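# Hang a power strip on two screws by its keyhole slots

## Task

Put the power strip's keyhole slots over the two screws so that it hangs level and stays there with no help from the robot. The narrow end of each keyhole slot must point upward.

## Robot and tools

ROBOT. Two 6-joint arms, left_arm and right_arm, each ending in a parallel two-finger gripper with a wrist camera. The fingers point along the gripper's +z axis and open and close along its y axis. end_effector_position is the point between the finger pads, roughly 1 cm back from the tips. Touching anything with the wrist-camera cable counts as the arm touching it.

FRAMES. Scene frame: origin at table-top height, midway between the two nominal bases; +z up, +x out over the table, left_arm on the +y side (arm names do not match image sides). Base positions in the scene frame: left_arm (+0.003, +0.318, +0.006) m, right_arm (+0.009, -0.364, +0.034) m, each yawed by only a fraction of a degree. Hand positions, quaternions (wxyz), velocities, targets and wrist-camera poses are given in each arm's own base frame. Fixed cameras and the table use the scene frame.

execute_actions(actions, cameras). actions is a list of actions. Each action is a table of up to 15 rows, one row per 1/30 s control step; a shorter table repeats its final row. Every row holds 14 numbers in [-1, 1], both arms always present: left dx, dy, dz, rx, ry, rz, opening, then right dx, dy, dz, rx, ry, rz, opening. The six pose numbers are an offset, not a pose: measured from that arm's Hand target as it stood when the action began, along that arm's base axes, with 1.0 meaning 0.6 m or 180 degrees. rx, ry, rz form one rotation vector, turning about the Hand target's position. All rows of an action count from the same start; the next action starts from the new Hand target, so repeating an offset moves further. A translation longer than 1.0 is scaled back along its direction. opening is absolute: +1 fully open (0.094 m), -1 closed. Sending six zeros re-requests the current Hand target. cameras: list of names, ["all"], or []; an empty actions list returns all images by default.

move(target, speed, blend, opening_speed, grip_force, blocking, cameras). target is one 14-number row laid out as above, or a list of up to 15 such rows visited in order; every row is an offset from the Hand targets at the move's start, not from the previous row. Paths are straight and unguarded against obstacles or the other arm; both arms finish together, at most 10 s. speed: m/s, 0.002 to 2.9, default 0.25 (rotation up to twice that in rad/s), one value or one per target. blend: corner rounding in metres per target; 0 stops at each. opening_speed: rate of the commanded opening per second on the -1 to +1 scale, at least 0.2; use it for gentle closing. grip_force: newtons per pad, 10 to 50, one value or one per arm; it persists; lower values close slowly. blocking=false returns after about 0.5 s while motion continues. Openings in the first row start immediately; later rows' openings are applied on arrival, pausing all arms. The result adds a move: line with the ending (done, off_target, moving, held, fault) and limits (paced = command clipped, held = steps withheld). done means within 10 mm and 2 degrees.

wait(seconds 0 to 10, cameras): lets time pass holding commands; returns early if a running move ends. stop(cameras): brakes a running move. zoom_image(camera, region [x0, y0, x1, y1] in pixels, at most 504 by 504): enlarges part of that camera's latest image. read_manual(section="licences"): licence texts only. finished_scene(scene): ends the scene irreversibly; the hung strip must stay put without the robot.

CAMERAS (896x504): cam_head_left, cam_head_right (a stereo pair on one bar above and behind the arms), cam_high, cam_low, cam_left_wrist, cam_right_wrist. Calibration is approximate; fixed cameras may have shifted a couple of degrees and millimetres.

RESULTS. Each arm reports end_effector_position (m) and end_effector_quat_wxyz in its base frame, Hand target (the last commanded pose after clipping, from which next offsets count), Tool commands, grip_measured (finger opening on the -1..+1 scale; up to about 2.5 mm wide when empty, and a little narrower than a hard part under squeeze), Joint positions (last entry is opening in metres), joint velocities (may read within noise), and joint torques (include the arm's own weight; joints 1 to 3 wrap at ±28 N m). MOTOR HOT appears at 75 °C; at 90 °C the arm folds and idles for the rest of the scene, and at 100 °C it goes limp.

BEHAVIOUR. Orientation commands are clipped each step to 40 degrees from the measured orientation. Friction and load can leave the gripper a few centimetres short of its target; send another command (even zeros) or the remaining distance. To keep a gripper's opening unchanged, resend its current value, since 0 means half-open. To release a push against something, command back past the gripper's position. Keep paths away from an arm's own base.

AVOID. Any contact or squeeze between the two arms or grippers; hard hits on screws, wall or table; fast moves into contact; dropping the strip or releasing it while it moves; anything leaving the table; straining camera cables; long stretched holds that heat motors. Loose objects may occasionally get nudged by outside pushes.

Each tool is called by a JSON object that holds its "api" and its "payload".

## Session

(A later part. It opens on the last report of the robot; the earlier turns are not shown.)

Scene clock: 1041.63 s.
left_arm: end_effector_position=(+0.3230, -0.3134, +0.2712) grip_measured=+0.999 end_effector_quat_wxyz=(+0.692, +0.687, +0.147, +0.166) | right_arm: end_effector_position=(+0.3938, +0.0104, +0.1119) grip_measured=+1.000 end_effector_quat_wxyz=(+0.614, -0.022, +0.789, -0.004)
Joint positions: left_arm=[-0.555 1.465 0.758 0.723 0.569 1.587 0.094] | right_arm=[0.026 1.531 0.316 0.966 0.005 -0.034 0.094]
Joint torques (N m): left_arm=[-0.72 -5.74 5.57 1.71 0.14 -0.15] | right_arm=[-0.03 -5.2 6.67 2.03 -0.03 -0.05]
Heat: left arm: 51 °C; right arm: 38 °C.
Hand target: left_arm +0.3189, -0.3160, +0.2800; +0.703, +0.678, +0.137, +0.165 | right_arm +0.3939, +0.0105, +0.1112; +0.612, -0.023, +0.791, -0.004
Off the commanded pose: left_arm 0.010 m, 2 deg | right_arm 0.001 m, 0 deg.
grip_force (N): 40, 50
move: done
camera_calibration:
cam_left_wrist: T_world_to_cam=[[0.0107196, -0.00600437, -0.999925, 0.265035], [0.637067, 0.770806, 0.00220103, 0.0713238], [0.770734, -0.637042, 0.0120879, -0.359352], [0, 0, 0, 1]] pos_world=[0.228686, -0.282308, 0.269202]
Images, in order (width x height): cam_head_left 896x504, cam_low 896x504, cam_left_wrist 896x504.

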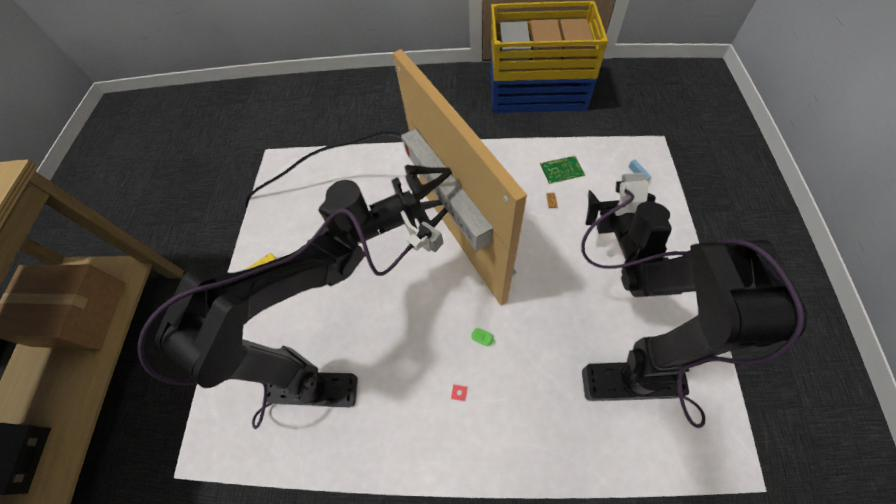

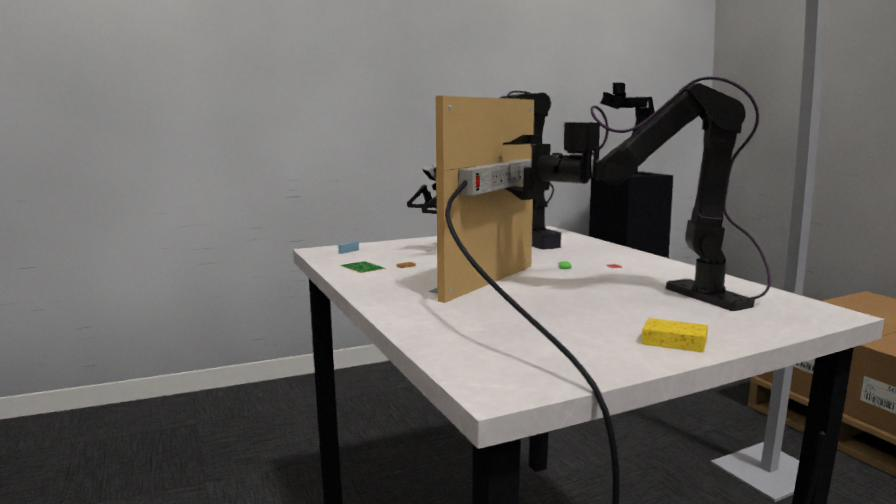

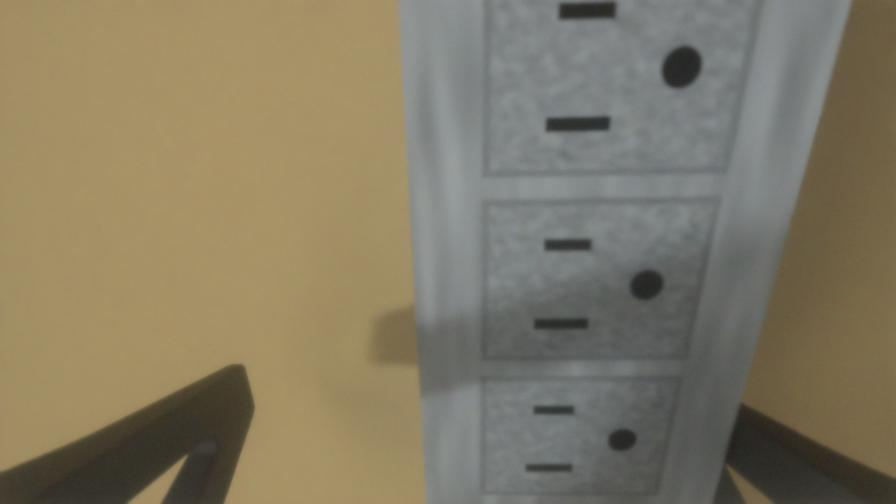

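{"api": "move", "payload": {"target": [0,0,-0.03,0,0,0,1,0,0,0,0,0,0,1], "speed": 0.06, "cameras": ["cam_low","cam_left_wrist"]}}

{"api": "zoom_image", "payload": {"camera": "cam_low", "region": [435, 140, 545, 220]}}

Scene clock: 1046.10 s.
left_arm: end_effector_position=(+0.3230, -0.3135, +0.2650) grip_measured=+0.999 end_effector_quat_wxyz=(+0.699, +0.679, +0.140, +0.174) | right_arm: end_effector_position=(+0.3938, +0.0104, +0.1119) grip_measured=+1.000 end_effector_quat_wxyz=(+0.614, -0.022, +0.789, -0.004)
Joint positions: left_arm=[-0.555 1.494 0.726 0.814 0.569 1.587 0.094] | right_arm=[0.026 1.531 0.316 0.966 0.005 -0.034 0.094]
Joint torques (N m): left_arm=[-0.73 -5.08 4.45 1.63 0.11 -0.14] | right_arm=[-0.01 -5.22 6.54 2.01 0.01 0.04]
Heat: left arm: 51 °C; right arm: 38 °C.
Hand target: left_arm +0.3189, -0.3160, +0.2620; +0.703, +0.678, +0.137, +0.165 | right_arm +0.3939, +0.0105, +0.1112; +0.612, -0.023, +0.791, -0.004
Off the commanded pose: left_arm 0.006 m, 1 deg | right_arm 0.001 m, 0 deg.
grip_force (N): 40, 50
move: done
camera_calibration:
cam_left_wrist: T_world_to_cam=[[0.0359483, -0.0217071, -0.999118, 0.245522], [0.63727, 0.770616, 0.00618645, 0.0702147], [0.769801, -0.636931, 0.0415356, -0.366829], [0, 0, 0, 1]] pos_world=[0.228813, -0.282423, 0.260108]
Images, in order (width x height): cam_low 896x504, cam_left_wrist 896x504.

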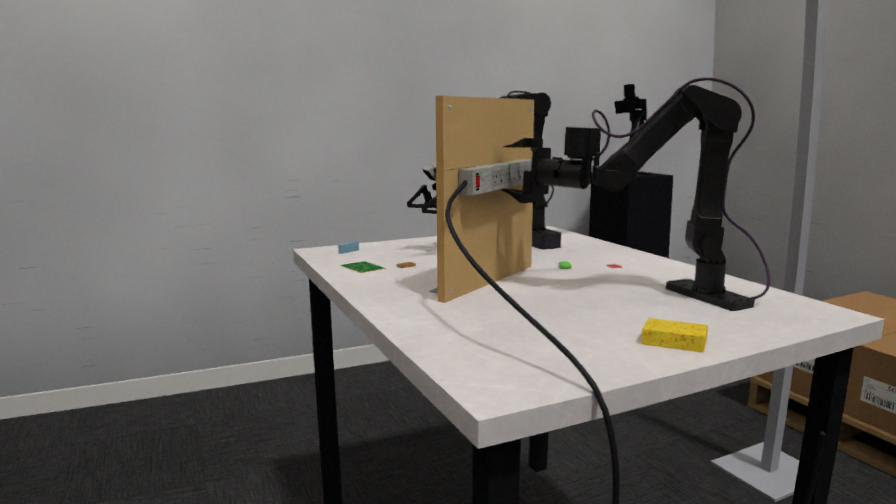

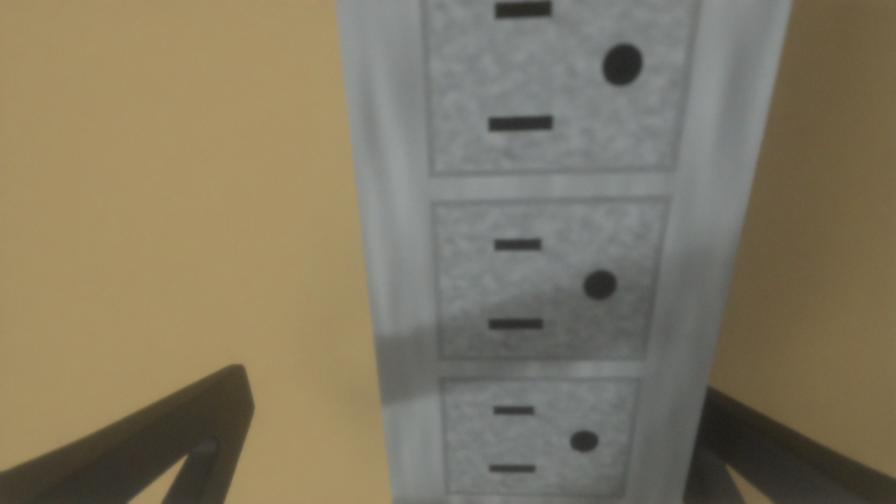

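Scaled by 4.582 from the camera's 896x504 image, which has a finer 1280x720 frame.

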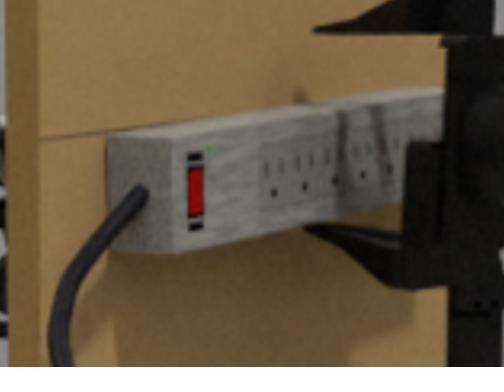

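{"api": "move", "payload": {"target": [[0,0,-0.02,0,0,0,1,0,0,0,0,0,0,1],[-0.09,0.16,-0.015,0,0,0,1,0,0,0,0,0,0,1]], "speed": 0.1, "cameras": ["cam_low","cam_head_left","cam_left_wrist"]}}

{"api": "zoom_image", "payload": {"camera": "cam_low", "region": [435, 140, 545, 220]}}

{"api": "zoom_image", "payload": {"camera": "cam_head_left", "region": [390, 120, 510, 250]}}

Scene clock: 1053.43 s.
left_arm: end_effector_position=(+0.2700, -0.2217, +0.2530) grip_measured=+0.999 end_effector_quat_wxyz=(+0.701, +0.679, +0.137, +0.171) | right_arm: end_effector_position=(+0.3938, +0.0104, +0.1119) grip_measured=+1.000 end_effector_quat_wxyz=(+0.614, -0.022, +0.789, -0.004)
Joint positions: left_arm=[-0.298 1.132 0.414 0.779 0.834 1.568 0.094] | right_arm=[0.026 1.531 0.316 0.966 0.005 -0.034 0.094]
Joint torques (N m): left_arm=[0.44 -4.3 4.29 1.29 0.11 -0.18] | right_arm=[-0.02 -5.3 6.65 2.02 -0.01 0.02]
Heat: left arm: 51 °C; right arm: 38 °C.
Hand target: left_arm +0.2649, -0.2199, +0.2531; +0.703, +0.678, +0.137, +0.165 | right_arm +0.3939, +0.0105, +0.1112; +0.612, -0.023, +0.791, -0.004
Off the commanded pose: left_arm 0.005 m, 1 deg | right_arm 0.001 m, 0 deg.
grip_force (N): 40, 50
move: done
camera_calibration:
cam_left_wrist: T_world_to_cam=[[0.0371114, -0.023205, -0.999042, 0.236825], [0.643444, 0.765469, 0.00612228, 0.0305812], [0.764593, -0.643055, 0.0433387, -0.267465], [0, 0, 0, 1]] pos_world=[0.176036, -0.189908, 0.248002]
Images, in order (width x height): cam_head_left 896x504, cam_low 896x504, cam_left_wrist 896x504.

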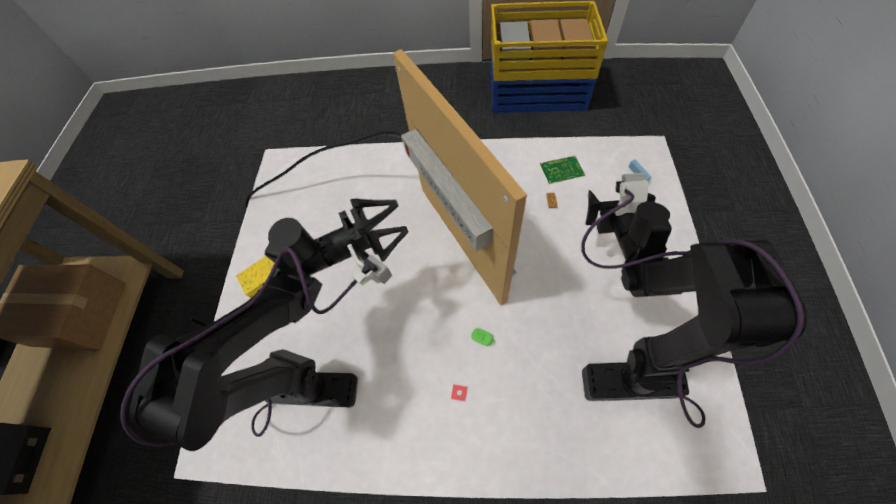

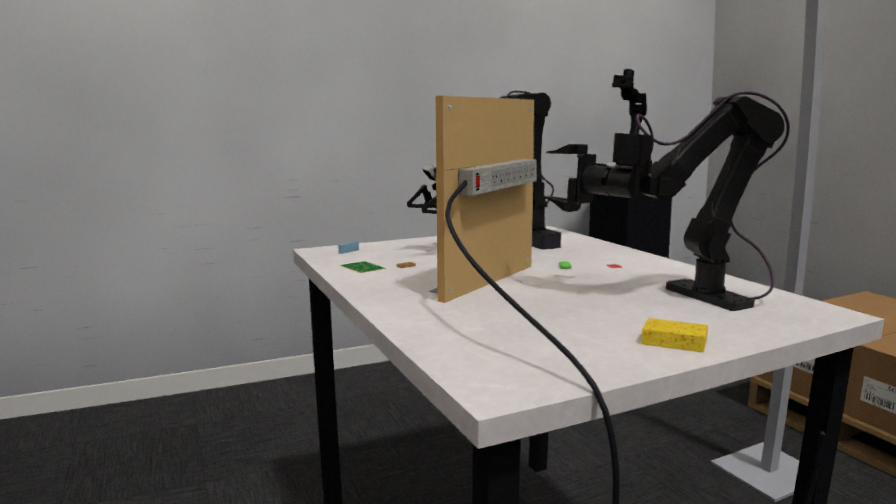

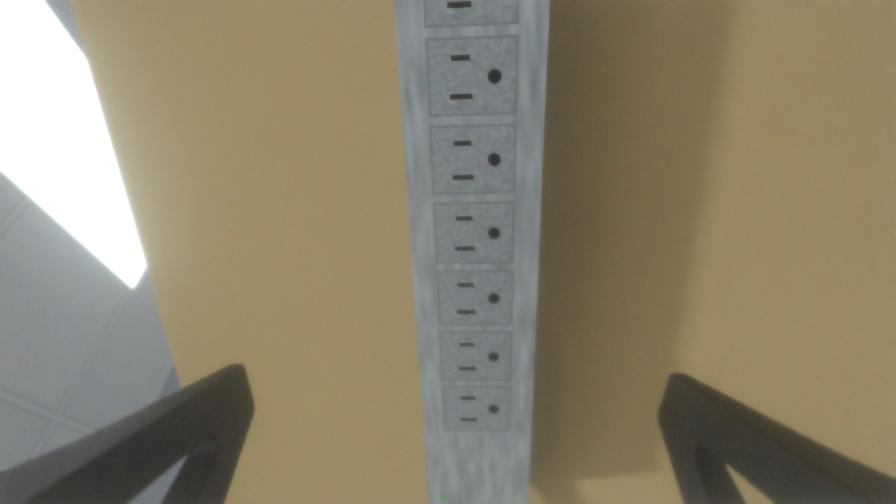

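Scaled by 4.582 from the camera's 896x504 image, which has a finer 1280x720 frame.

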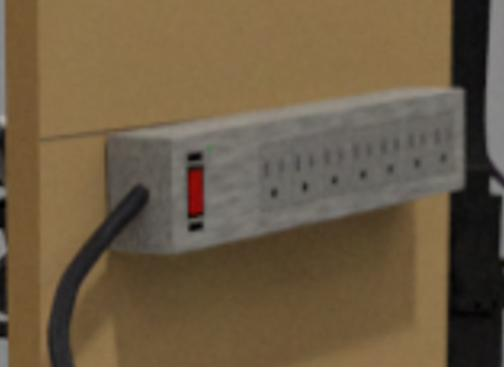

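Scaled by 3.877 from the camera's 896x504 image, which has a finer 1280x720 frame.

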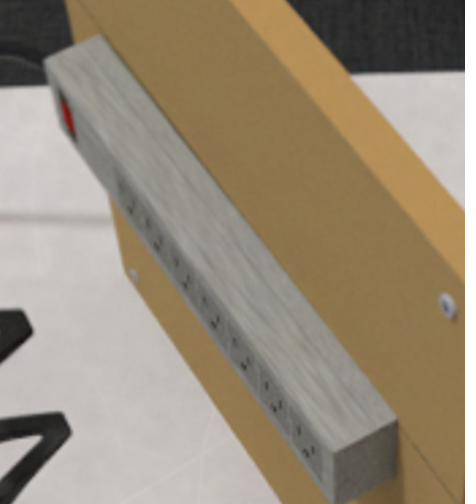

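{"api": "zoom_image", "payload": {"camera": "cam_head_left", "region": [395, 115, 445, 165]}}

{"api": "zoom_image", "payload": {"camera": "cam_head_left", "region": [470, 210, 520, 260]}}

{"api": "zoom_image", "payload": {"camera": "cam_low", "region": [430, 90, 545, 205]}}

Scaled by 10.080 from the camera's 896x504 image, which has a finer 1280x720 frame.

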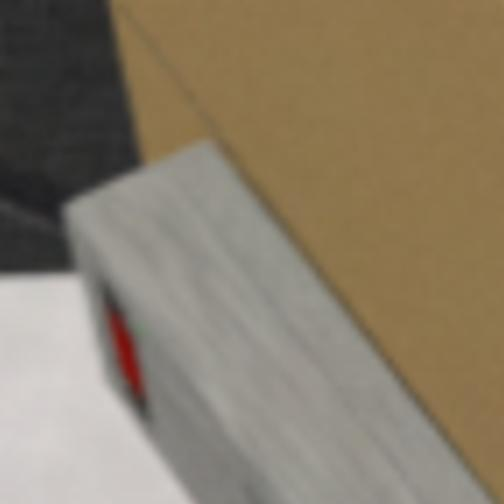

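Scaled by 10.080 from the camera's 896x504 image, which has a finer 1280x720 frame.

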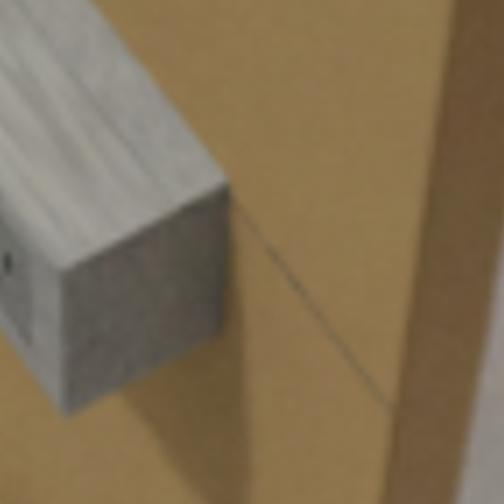

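Scaled by 4.383 from the camera's 896x504 image, which has a finer 1280x720 frame.

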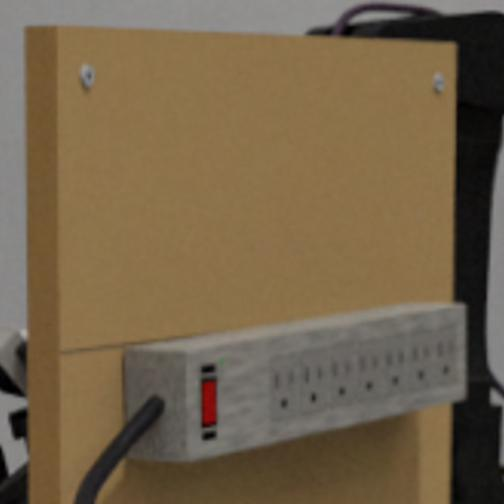

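{"api": "move", "payload": {"target": [[-0.103,-0.0942,0.128,0.185,0.101,0,-1,0,0,0,0,0,0,1],[-0.0413,-0.2067,0.115,0.185,0.101,0,-1,0,0,0,0,0,0,1]], "speed": 0.2, "cameras": ["cam_low","cam_head_left","cam_head_right"]}}

{"api": "zoom_image", "payload": {"camera": "cam_head_left", "region": [390, 120, 510, 250]}}

Scene clock: 1135.90 s.
left_arm: end_effector_position=(+0.2386, -0.3378, +0.3032) grip_measured=-0.995 end_effector_quat_wxyz=(+0.429, +0.877, +0.197, +0.083) | right_arm: end_effector_position=(+0.3938, +0.0104, +0.1119) grip_measured=+1.000 end_effector_quat_wxyz=(+0.614, -0.022, +0.789, -0.004)
Joint positions: left_arm=[-0.856 1.428 1.507 -0.767 0.237 1.733 0] | right_arm=[0.026 1.531 0.316 0.966 0.005 -0.034 0.094]
Joint torques (N m): left_arm=[-0.58 -5.14 8.51 1.39 0.11 -0.1] | right_arm=[-0.05 -5.14 6.6 2.04 -0.02 0]
Heat: left arm: 46 °C; right arm: 38 °C.
Hand target: left_arm +0.2401, -0.3440, +0.3222; +0.451, +0.867, +0.192, +0.090 | right_arm +0.3939, +0.0105, +0.1112; +0.612, -0.023, +0.791, -0.004
Off the commanded pose: left_arm 0.020 m, 3 deg | right_arm 0.001 m, 0 deg.
grip_force (N): 40, 50
move: off_target (left_arm)
Images, in order (width x height): cam_head_left 896x504, cam_head_right 896x504, cam_low 896x504.

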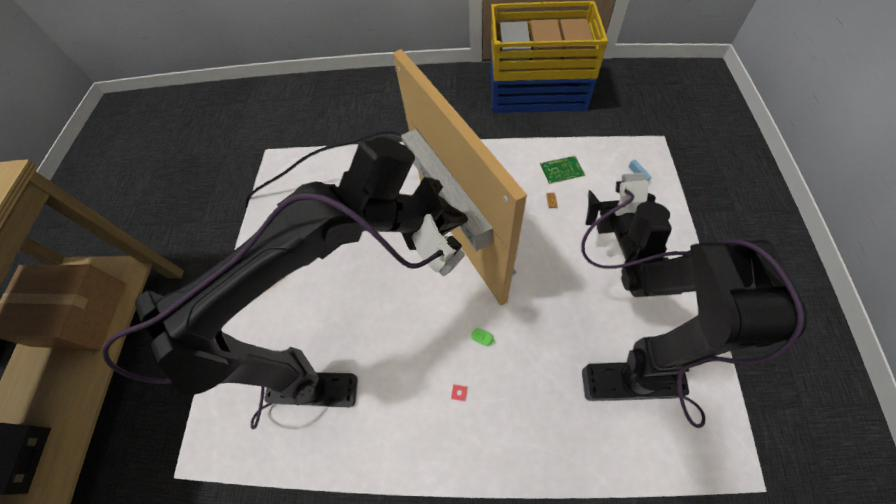

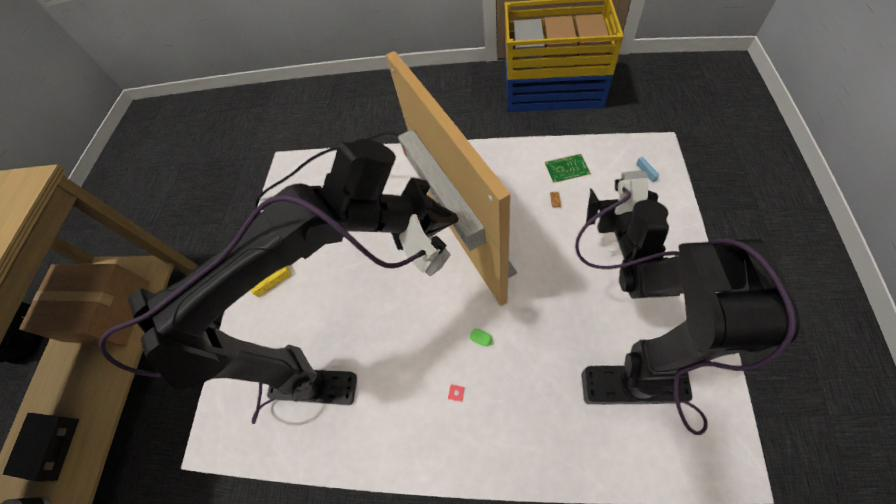

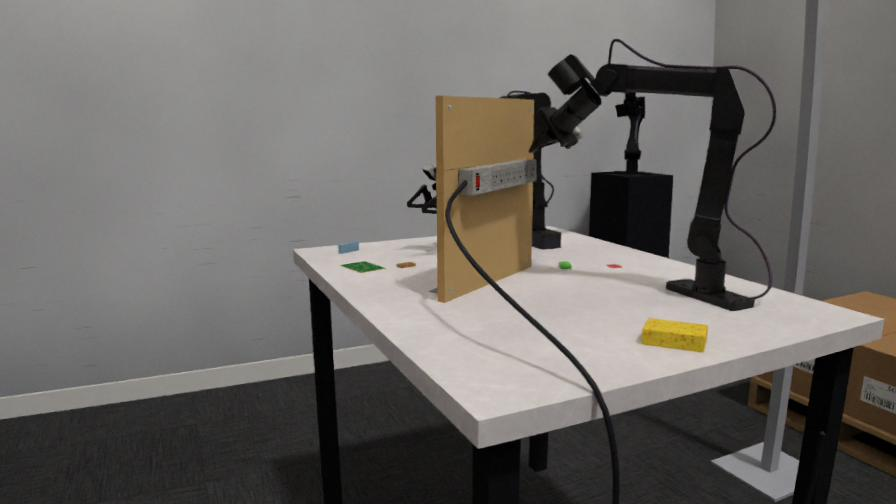

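Scaled by 3.877 from the camera's 896x504 image, which has a finer 1280x720 frame.

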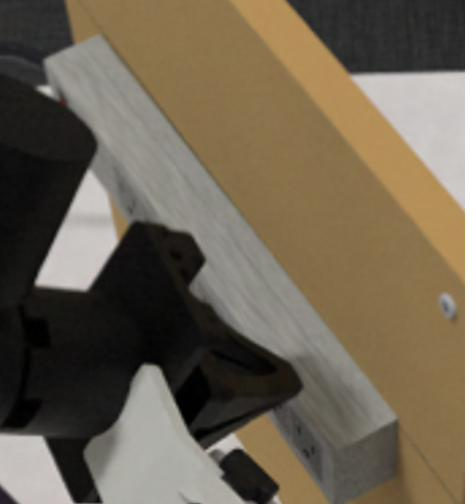

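{"api": "move", "payload": {"target": [[0.0096,-0.0175,0,0,0,0,-1,0,0,0,0,0,0,1],[0.0096,-0.0175,-0.055,0,0,0,-1,0,0,0,0,0,0,1]], "speed": 0.06, "cameras": ["cam_low","cam_head_left"]}}

{"api": "zoom_image", "payload": {"camera": "cam_head_left", "region": [390, 120, 510, 250]}}

{"api": "zoom_image", "payload": {"camera": "cam_low", "region": [430, 90, 545, 205]}}

Scene clock: 1144.93 s.
left_arm: end_effector_position=(+0.2514, -0.3548, +0.2822) grip_measured=-0.995 end_effector_quat_wxyz=(+0.439, +0.872, +0.195, +0.090) | right_arm: end_effector_position=(+0.3938, +0.0104, +0.1119) grip_measured=+1.000 end_effector_quat_wxyz=(+0.614, -0.022, +0.789, -0.004)
Joint positions: left_arm=[-0.862 1.466 1.434 -0.63 0.23 1.728 0] | right_arm=[0.026 1.531 0.316 0.966 0.005 -0.034 0.094]
Joint torques (N m): left_arm=[-0.88 -7.87 4.66 1.45 0.11 -0.09] | right_arm=[-0.03 -5.2 6.58 2.01 0 -0.03]
Heat: left arm: 46 °C; right arm: 38 °C.
Hand target: left_arm +0.2458, -0.3545, +0.2890; +0.450, +0.867, +0.192, +0.089 | right_arm +0.3939, +0.0105, +0.1112; +0.612, -0.023, +0.791, -0.004
Off the commanded pose: left_arm 0.009 m, 1 deg | right_arm 0.001 m, 0 deg.
grip_force (N): 40, 50
move: done
Images, in order (width x height): cam_head_left 896x504, cam_low 896x504.

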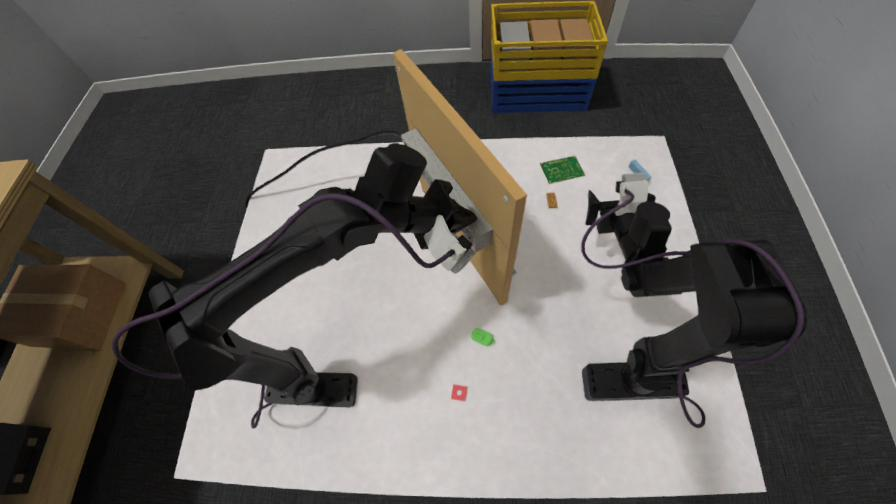

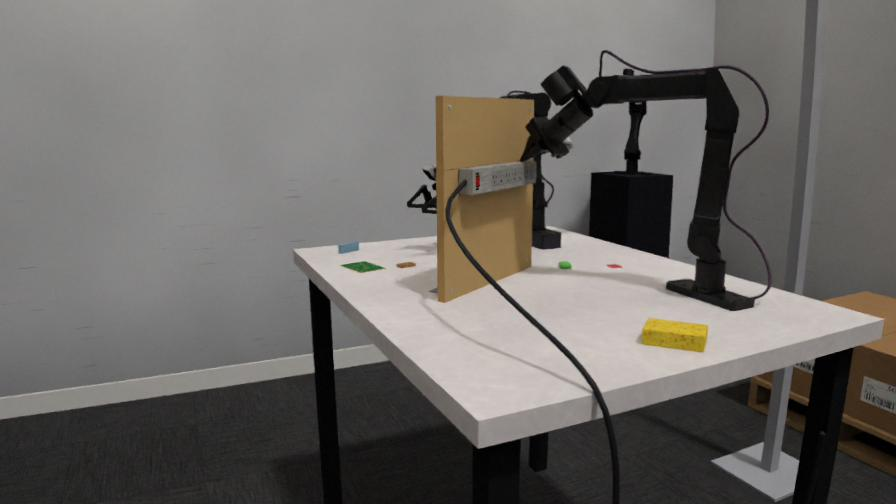

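Scaled by 3.877 from the camera's 896x504 image, which has a finer 1280x720 frame.

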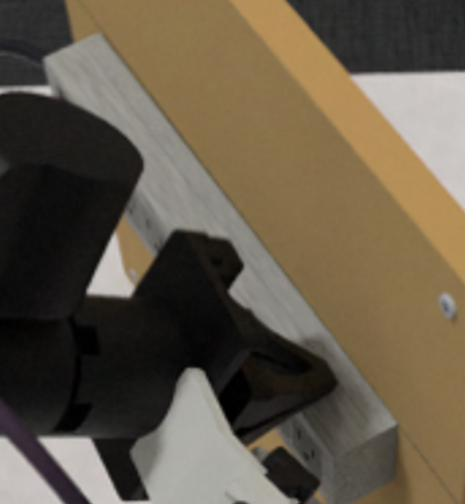

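Scaled by 4.383 from the camera's 896x504 image, which has a finer 1280x720 frame.

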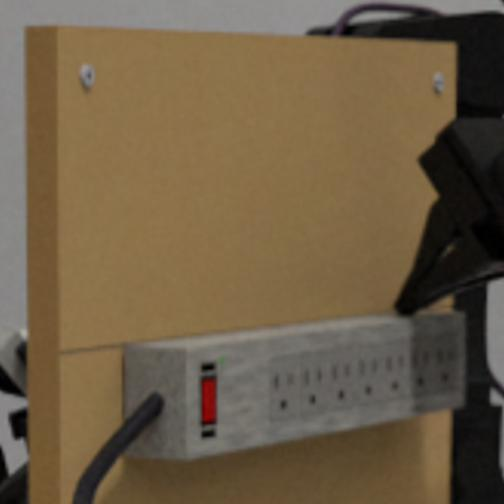

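{"api": "move", "payload": {"target": [[0,0,0.05,0,0,0,-1,0,0,0,0,0,0,1],[0.28,0.1818,0.06,0,0,0,-1,0,0,0,0,0,0,1]], "speed": 0.2, "cameras": ["cam_low","cam_head_left"]}}

{"api": "zoom_image", "payload": {"camera": "cam_low", "region": [430, 90, 545, 205]}}

{"api": "zoom_image", "payload": {"camera": "cam_head_left", "region": [390, 120, 510, 250]}}

Scene clock: 1155.33 s.
left_arm: end_effector_position=(+0.4155, -0.2387, +0.3139) grip_measured=-0.995 end_effector_quat_wxyz=(+0.442, +0.865, +0.218, +0.094) | right_arm: end_effector_position=(+0.3938, +0.0104, +0.1119) grip_measured=+1.000 end_effector_quat_wxyz=(+0.614, -0.022, +0.789, -0.004)
Joint positions: left_arm=[-0.302 1.828 1.987 -0.977 0.624 2.092 0] | right_arm=[0.026 1.531 0.316 0.966 0.005 -0.034 0.094]
Joint torques (N m): left_arm=[-0.77 -7.57 8.18 1.04 0.55 0.02] | right_arm=[0.08 -5.16 6.76 2.02 0 0.01]
Heat: left arm: 46 °C; right arm: 38 °C.
Hand target: left_arm +0.4139, -0.2453, +0.3249; +0.450, +0.867, +0.192, +0.089 | right_arm +0.3939, +0.0105, +0.1112; +0.612, -0.023, +0.791, -0.004
Off the commanded pose: left_arm 0.013 m, 3 deg | right_arm 0.001 m, 0 deg.
joint sent to its limit (left arm) — joint 6 (wrist roll), upper limit. The joint targets still meet the commanded pose.
grip_force (N): 40, 50
move: off_target (left_arm)
Images, in order (width x height): cam_head_left 896x504, cam_low 896x504.

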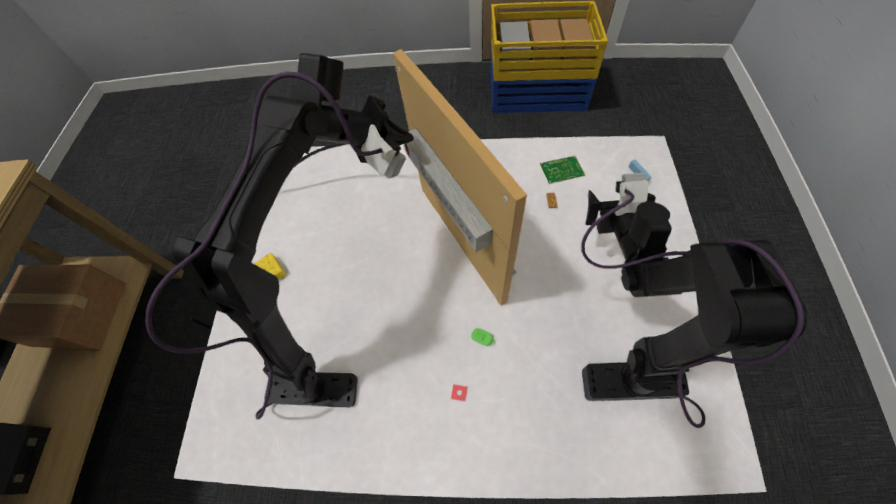

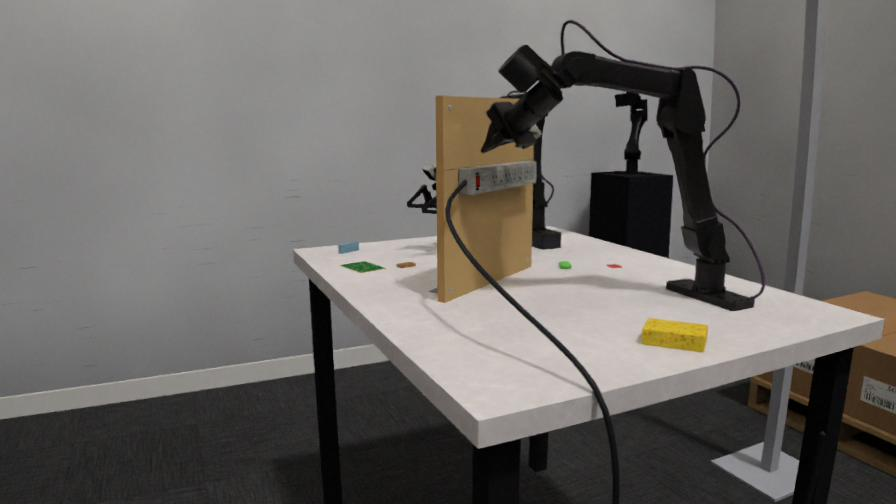

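Scaled by 4.383 from the camera's 896x504 image, which has a finer 1280x720 frame.

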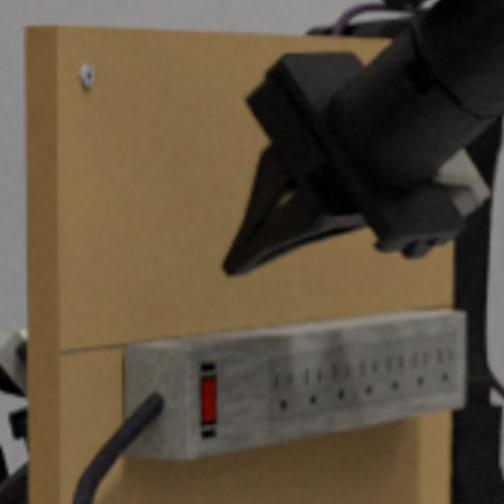

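Scaled by 3.877 from the camera's 896x504 image, which has a finer 1280x720 frame.

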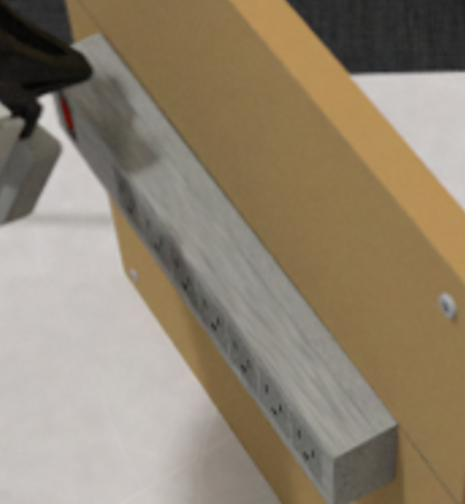

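{"api": "move", "payload": {"target": [[-0.015,-0.04,0,0,0,0,-1,0,0,0,0,0,0,1],[-0.015,-0.04,-0.075,0,0,0,-1,0,0,0,0,0,0,1]], "speed": 0.06, "cameras": ["cam_low","cam_head_left"]}}

{"api": "zoom_image", "payload": {"camera": "cam_low", "region": [430, 90, 545, 205]}}

{"api": "zoom_image", "payload": {"camera": "cam_head_left", "region": [390, 120, 510, 250]}}

Scene clock: 1163.47 s.
left_arm: end_effector_position=(+0.4129, -0.2715, +0.2828) grip_measured=-0.995 end_effector_quat_wxyz=(+0.454, +0.866, +0.185, +0.100) | right_arm: end_effector_position=(+0.3938, +0.0104, +0.1119) grip_measured=+1.000 end_effector_quat_wxyz=(+0.614, -0.022, +0.789, -0.004)
Joint positions: left_arm=[-0.373 1.804 1.797 -0.759 0.611 2.079 0] | right_arm=[0.026 1.531 0.316 0.966 0.005 -0.034 0.094]
Joint torques (N m): left_arm=[-0.23 -10 3.92 0.99 0.23 -0.1] | right_arm=[0.01 -5.16 6.68 2 -0.03 -0.03]
Heat: left arm: 45 °C; right arm: 38 °C.
Hand target: left_arm +0.4048, -0.2693, +0.2799; +0.450, +0.867, +0.192, +0.089 | right_arm +0.3939, +0.0105, +0.1112; +0.612, -0.023, +0.791, -0.004
Off the commanded pose: left_arm 0.009 m, 1 deg | right_arm 0.001 m, 0 deg.
grip_force (N): 40, 50
move: done
Images, in order (width x height): cam_head_left 896x504, cam_low 896x504.

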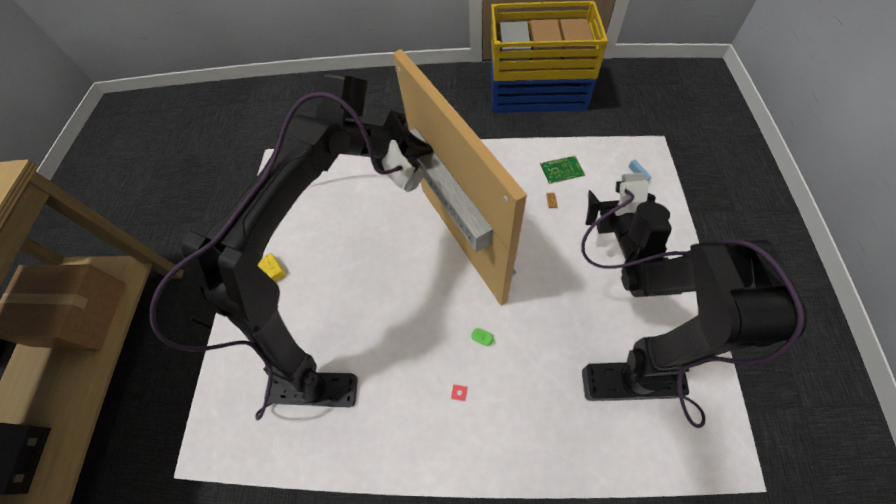

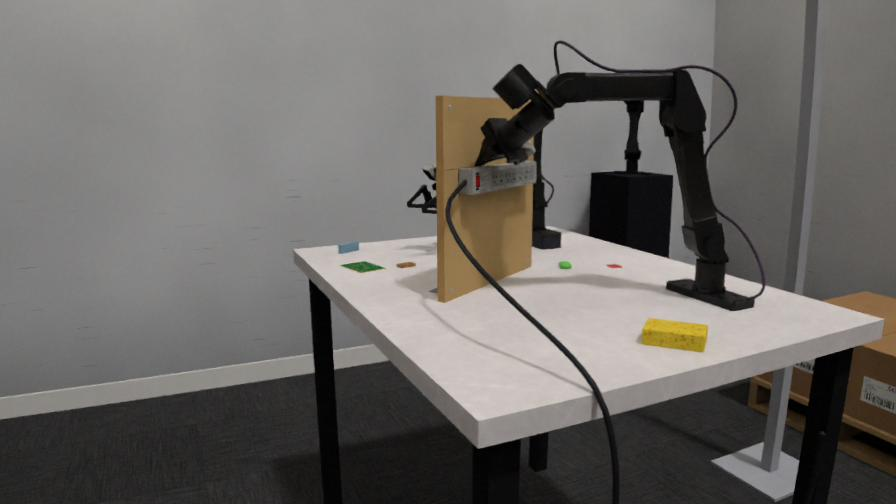

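Scaled by 4.383 from the camera's 896x504 image, which has a finer 1280x720 frame.

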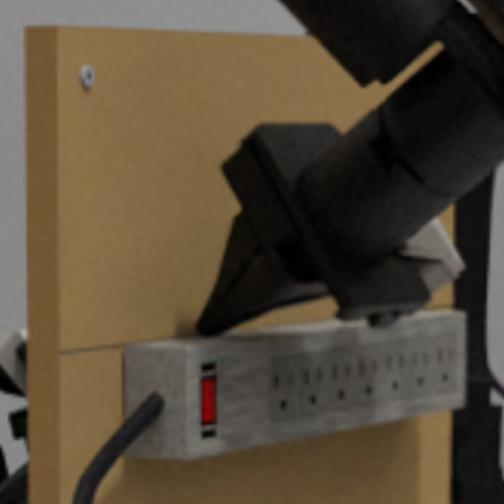

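Scaled by 3.877 from the camera's 896x504 image, which has a finer 1280x720 frame.

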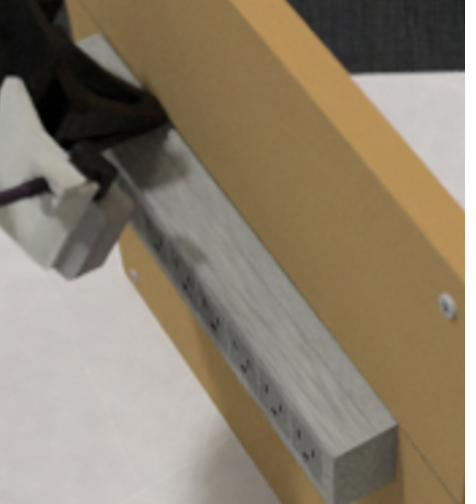

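Approximately touching. Push a bit more.

{"api": "move", "payload": {"target": [0,0,-0.03,0,0,0,-1,0,0,0,0,0,0,1], "speed": 0.06, "cameras": ["cam_low","cam_head_left"]}}

{"api": "zoom_image", "payload": {"camera": "cam_low", "region": [430, 90, 545, 205]}}

{"api": "zoom_image", "payload": {"camera": "cam_head_left", "region": [470, 210, 520, 260]}}

Scene clock: 1168.47 s.
left_arm: end_effector_position=(+0.4118, -0.2733, +0.2820) grip_measured=-0.995 end_effector_quat_wxyz=(+0.470, +0.858, +0.173, +0.112) | right_arm: end_effector_position=(+0.3938, +0.0104, +0.1119) grip_measured=+1.000 end_effector_quat_wxyz=(+0.614, -0.022, +0.789, -0.004)
Joint positions: left_arm=[-0.373 1.77 1.718 -0.666 0.626 2.079 0] | right_arm=[0.026 1.531 0.316 0.966 0.005 -0.034 0.094]
Joint torques (N m): left_arm=[-0.24 -8.34 3.29 0.89 0.07 -0.08] | right_arm=[-0.06 -5.27 6.46 2.01 -0.03 0.03]
Heat: left arm: 44 °C; right arm: 38 °C.
Hand target: left_arm +0.4048, -0.2694, +0.2622; +0.451, +0.867, +0.192, +0.090 | right_arm +0.3939, +0.0105, +0.1112; +0.612, -0.023, +0.791, -0.004
Off the commanded pose: left_arm 0.022 m, 4 deg | right_arm 0.001 m, 0 deg.
grip_force (N): 40, 50
move: off_target (left_arm)
Images, in order (width x height): cam_head_left 896x504, cam_low 896x504.

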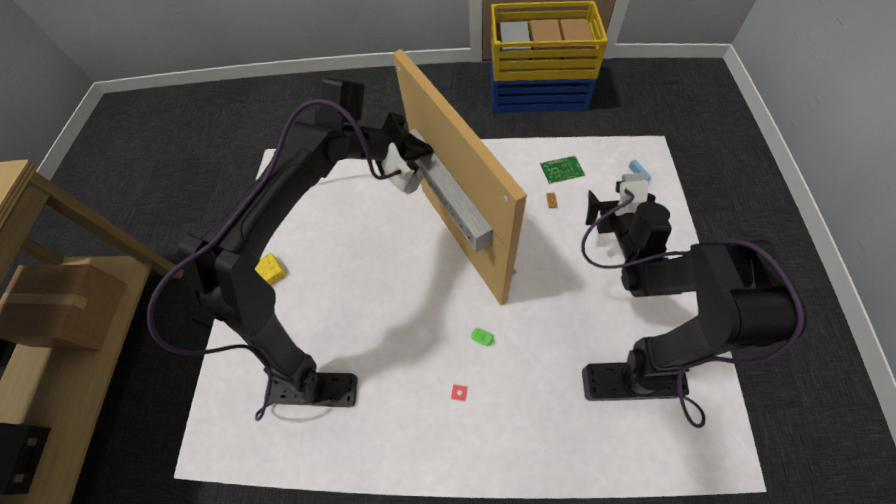

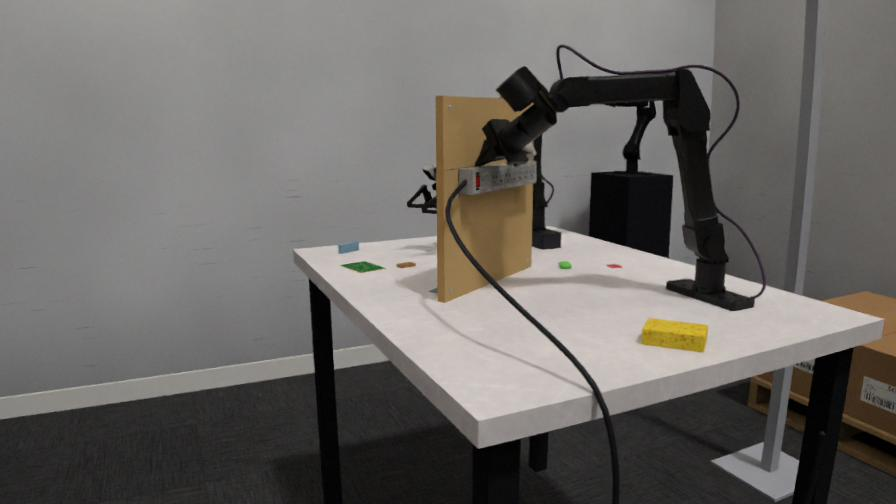

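Scaled by 4.383 from the camera's 896x504 image, which has a finer 1280x720 frame.

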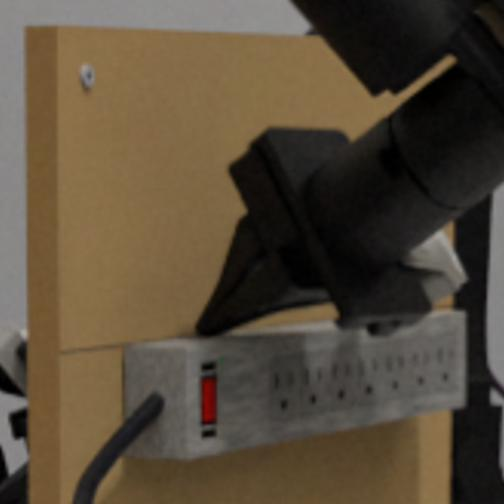

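Scaled by 10.080 from the camera's 896x504 image, which has a finer 1280x720 frame.

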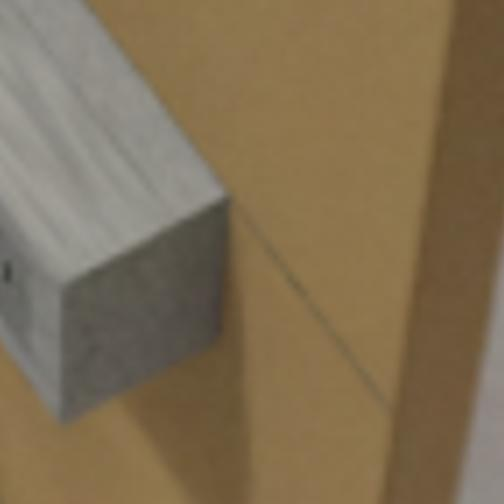

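{"api": "move", "payload": {"target": [[0,0,0.07,0,0,0,-1,0,0,0,0,0,0,1],[-0.1,0.17,0.09,0,0,0,-1,0,0,0,0,0,0,1]], "speed": 0.15, "cameras": ["cam_low","cam_head_left"]}}

{"api": "zoom_image", "payload": {"camera": "cam_low", "region": [430, 90, 545, 205]}}

{"api": "zoom_image", "payload": {"camera": "cam_head_left", "region": [390, 120, 510, 250]}}

Scene clock: 1175.80 s.
left_arm: end_effector_position=(+0.3527, -0.1662, +0.3102) grip_measured=-0.995 end_effector_quat_wxyz=(+0.456, +0.841, +0.269, +0.113) | right_arm: end_effector_position=(+0.3938, +0.0104, +0.1119) grip_measured=+1.000 end_effector_quat_wxyz=(+0.614, -0.022, +0.789, -0.004)
Joint positions: left_arm=[-0.144 1.455 1.541 -0.895 0.691 2.093 0] | right_arm=[0.026 1.531 0.316 0.966 0.005 -0.034 0.094]
Joint torques (N m): left_arm=[0.2 -7.45 4.36 1.12 0.57 0.02] | right_arm=[0.02 -5.24 6.61 2.05 -0.01 0.04]
Heat: left arm: 43 °C; right arm: 38 °C.
Hand target: left_arm +0.3448, -0.1674, +0.3161; +0.450, +0.867, +0.192, +0.089 | right_arm +0.3939, +0.0105, +0.1112; +0.612, -0.023, +0.791, -0.004
Off the commanded pose: left_arm 0.010 m, 10 deg | right_arm 0.001 m, 0 deg.
joint sent to its limit (left arm) — joint 6 (wrist roll), upper limit. The joint targets are off in orientation, not in position.
grip_force (N): 40, 50
move: off_target (left_arm)
Images, in order (width x height): cam_head_left 896x504, cam_low 896x504.

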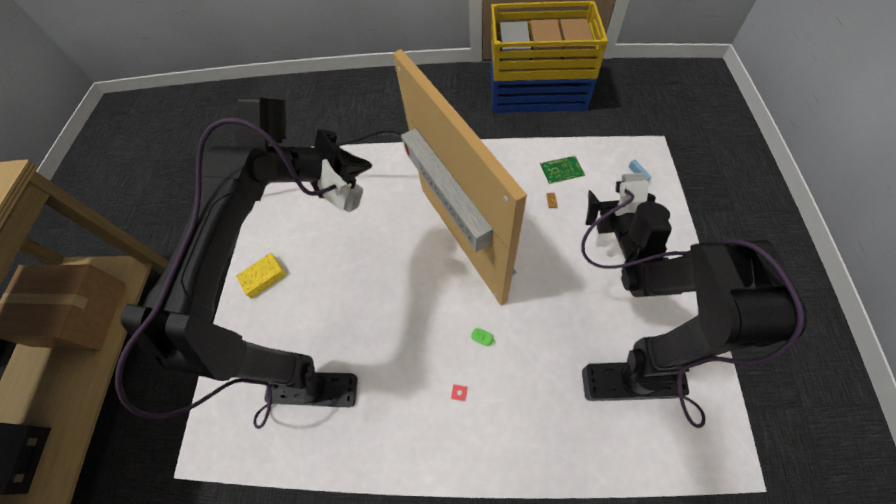

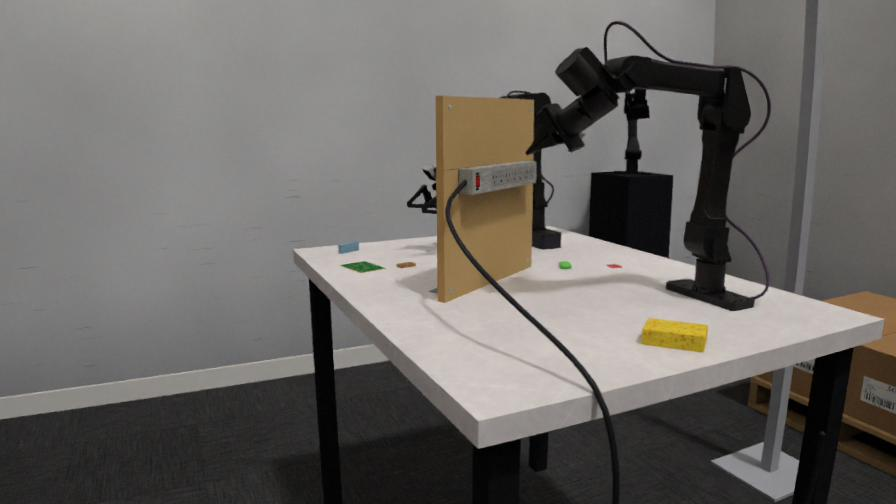

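Scaled by 4.383 from the camera's 896x504 image, which has a finer 1280x720 frame.

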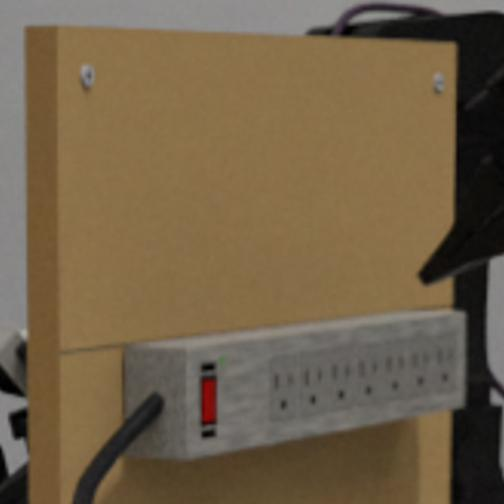

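Scaled by 3.877 from the camera's 896x504 image, which has a finer 1280x720 frame.

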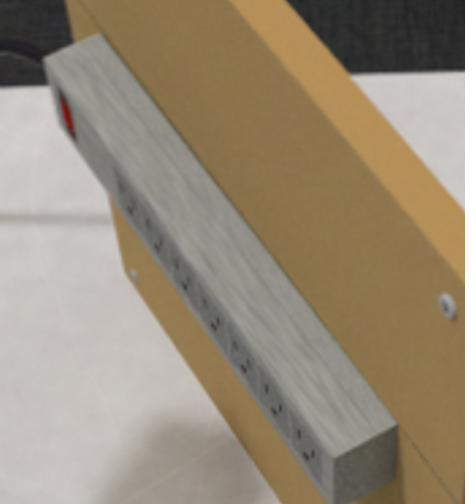

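{"api": "finished_scene", "payload": {"scene": 1}}

The scene is finished: the task was done.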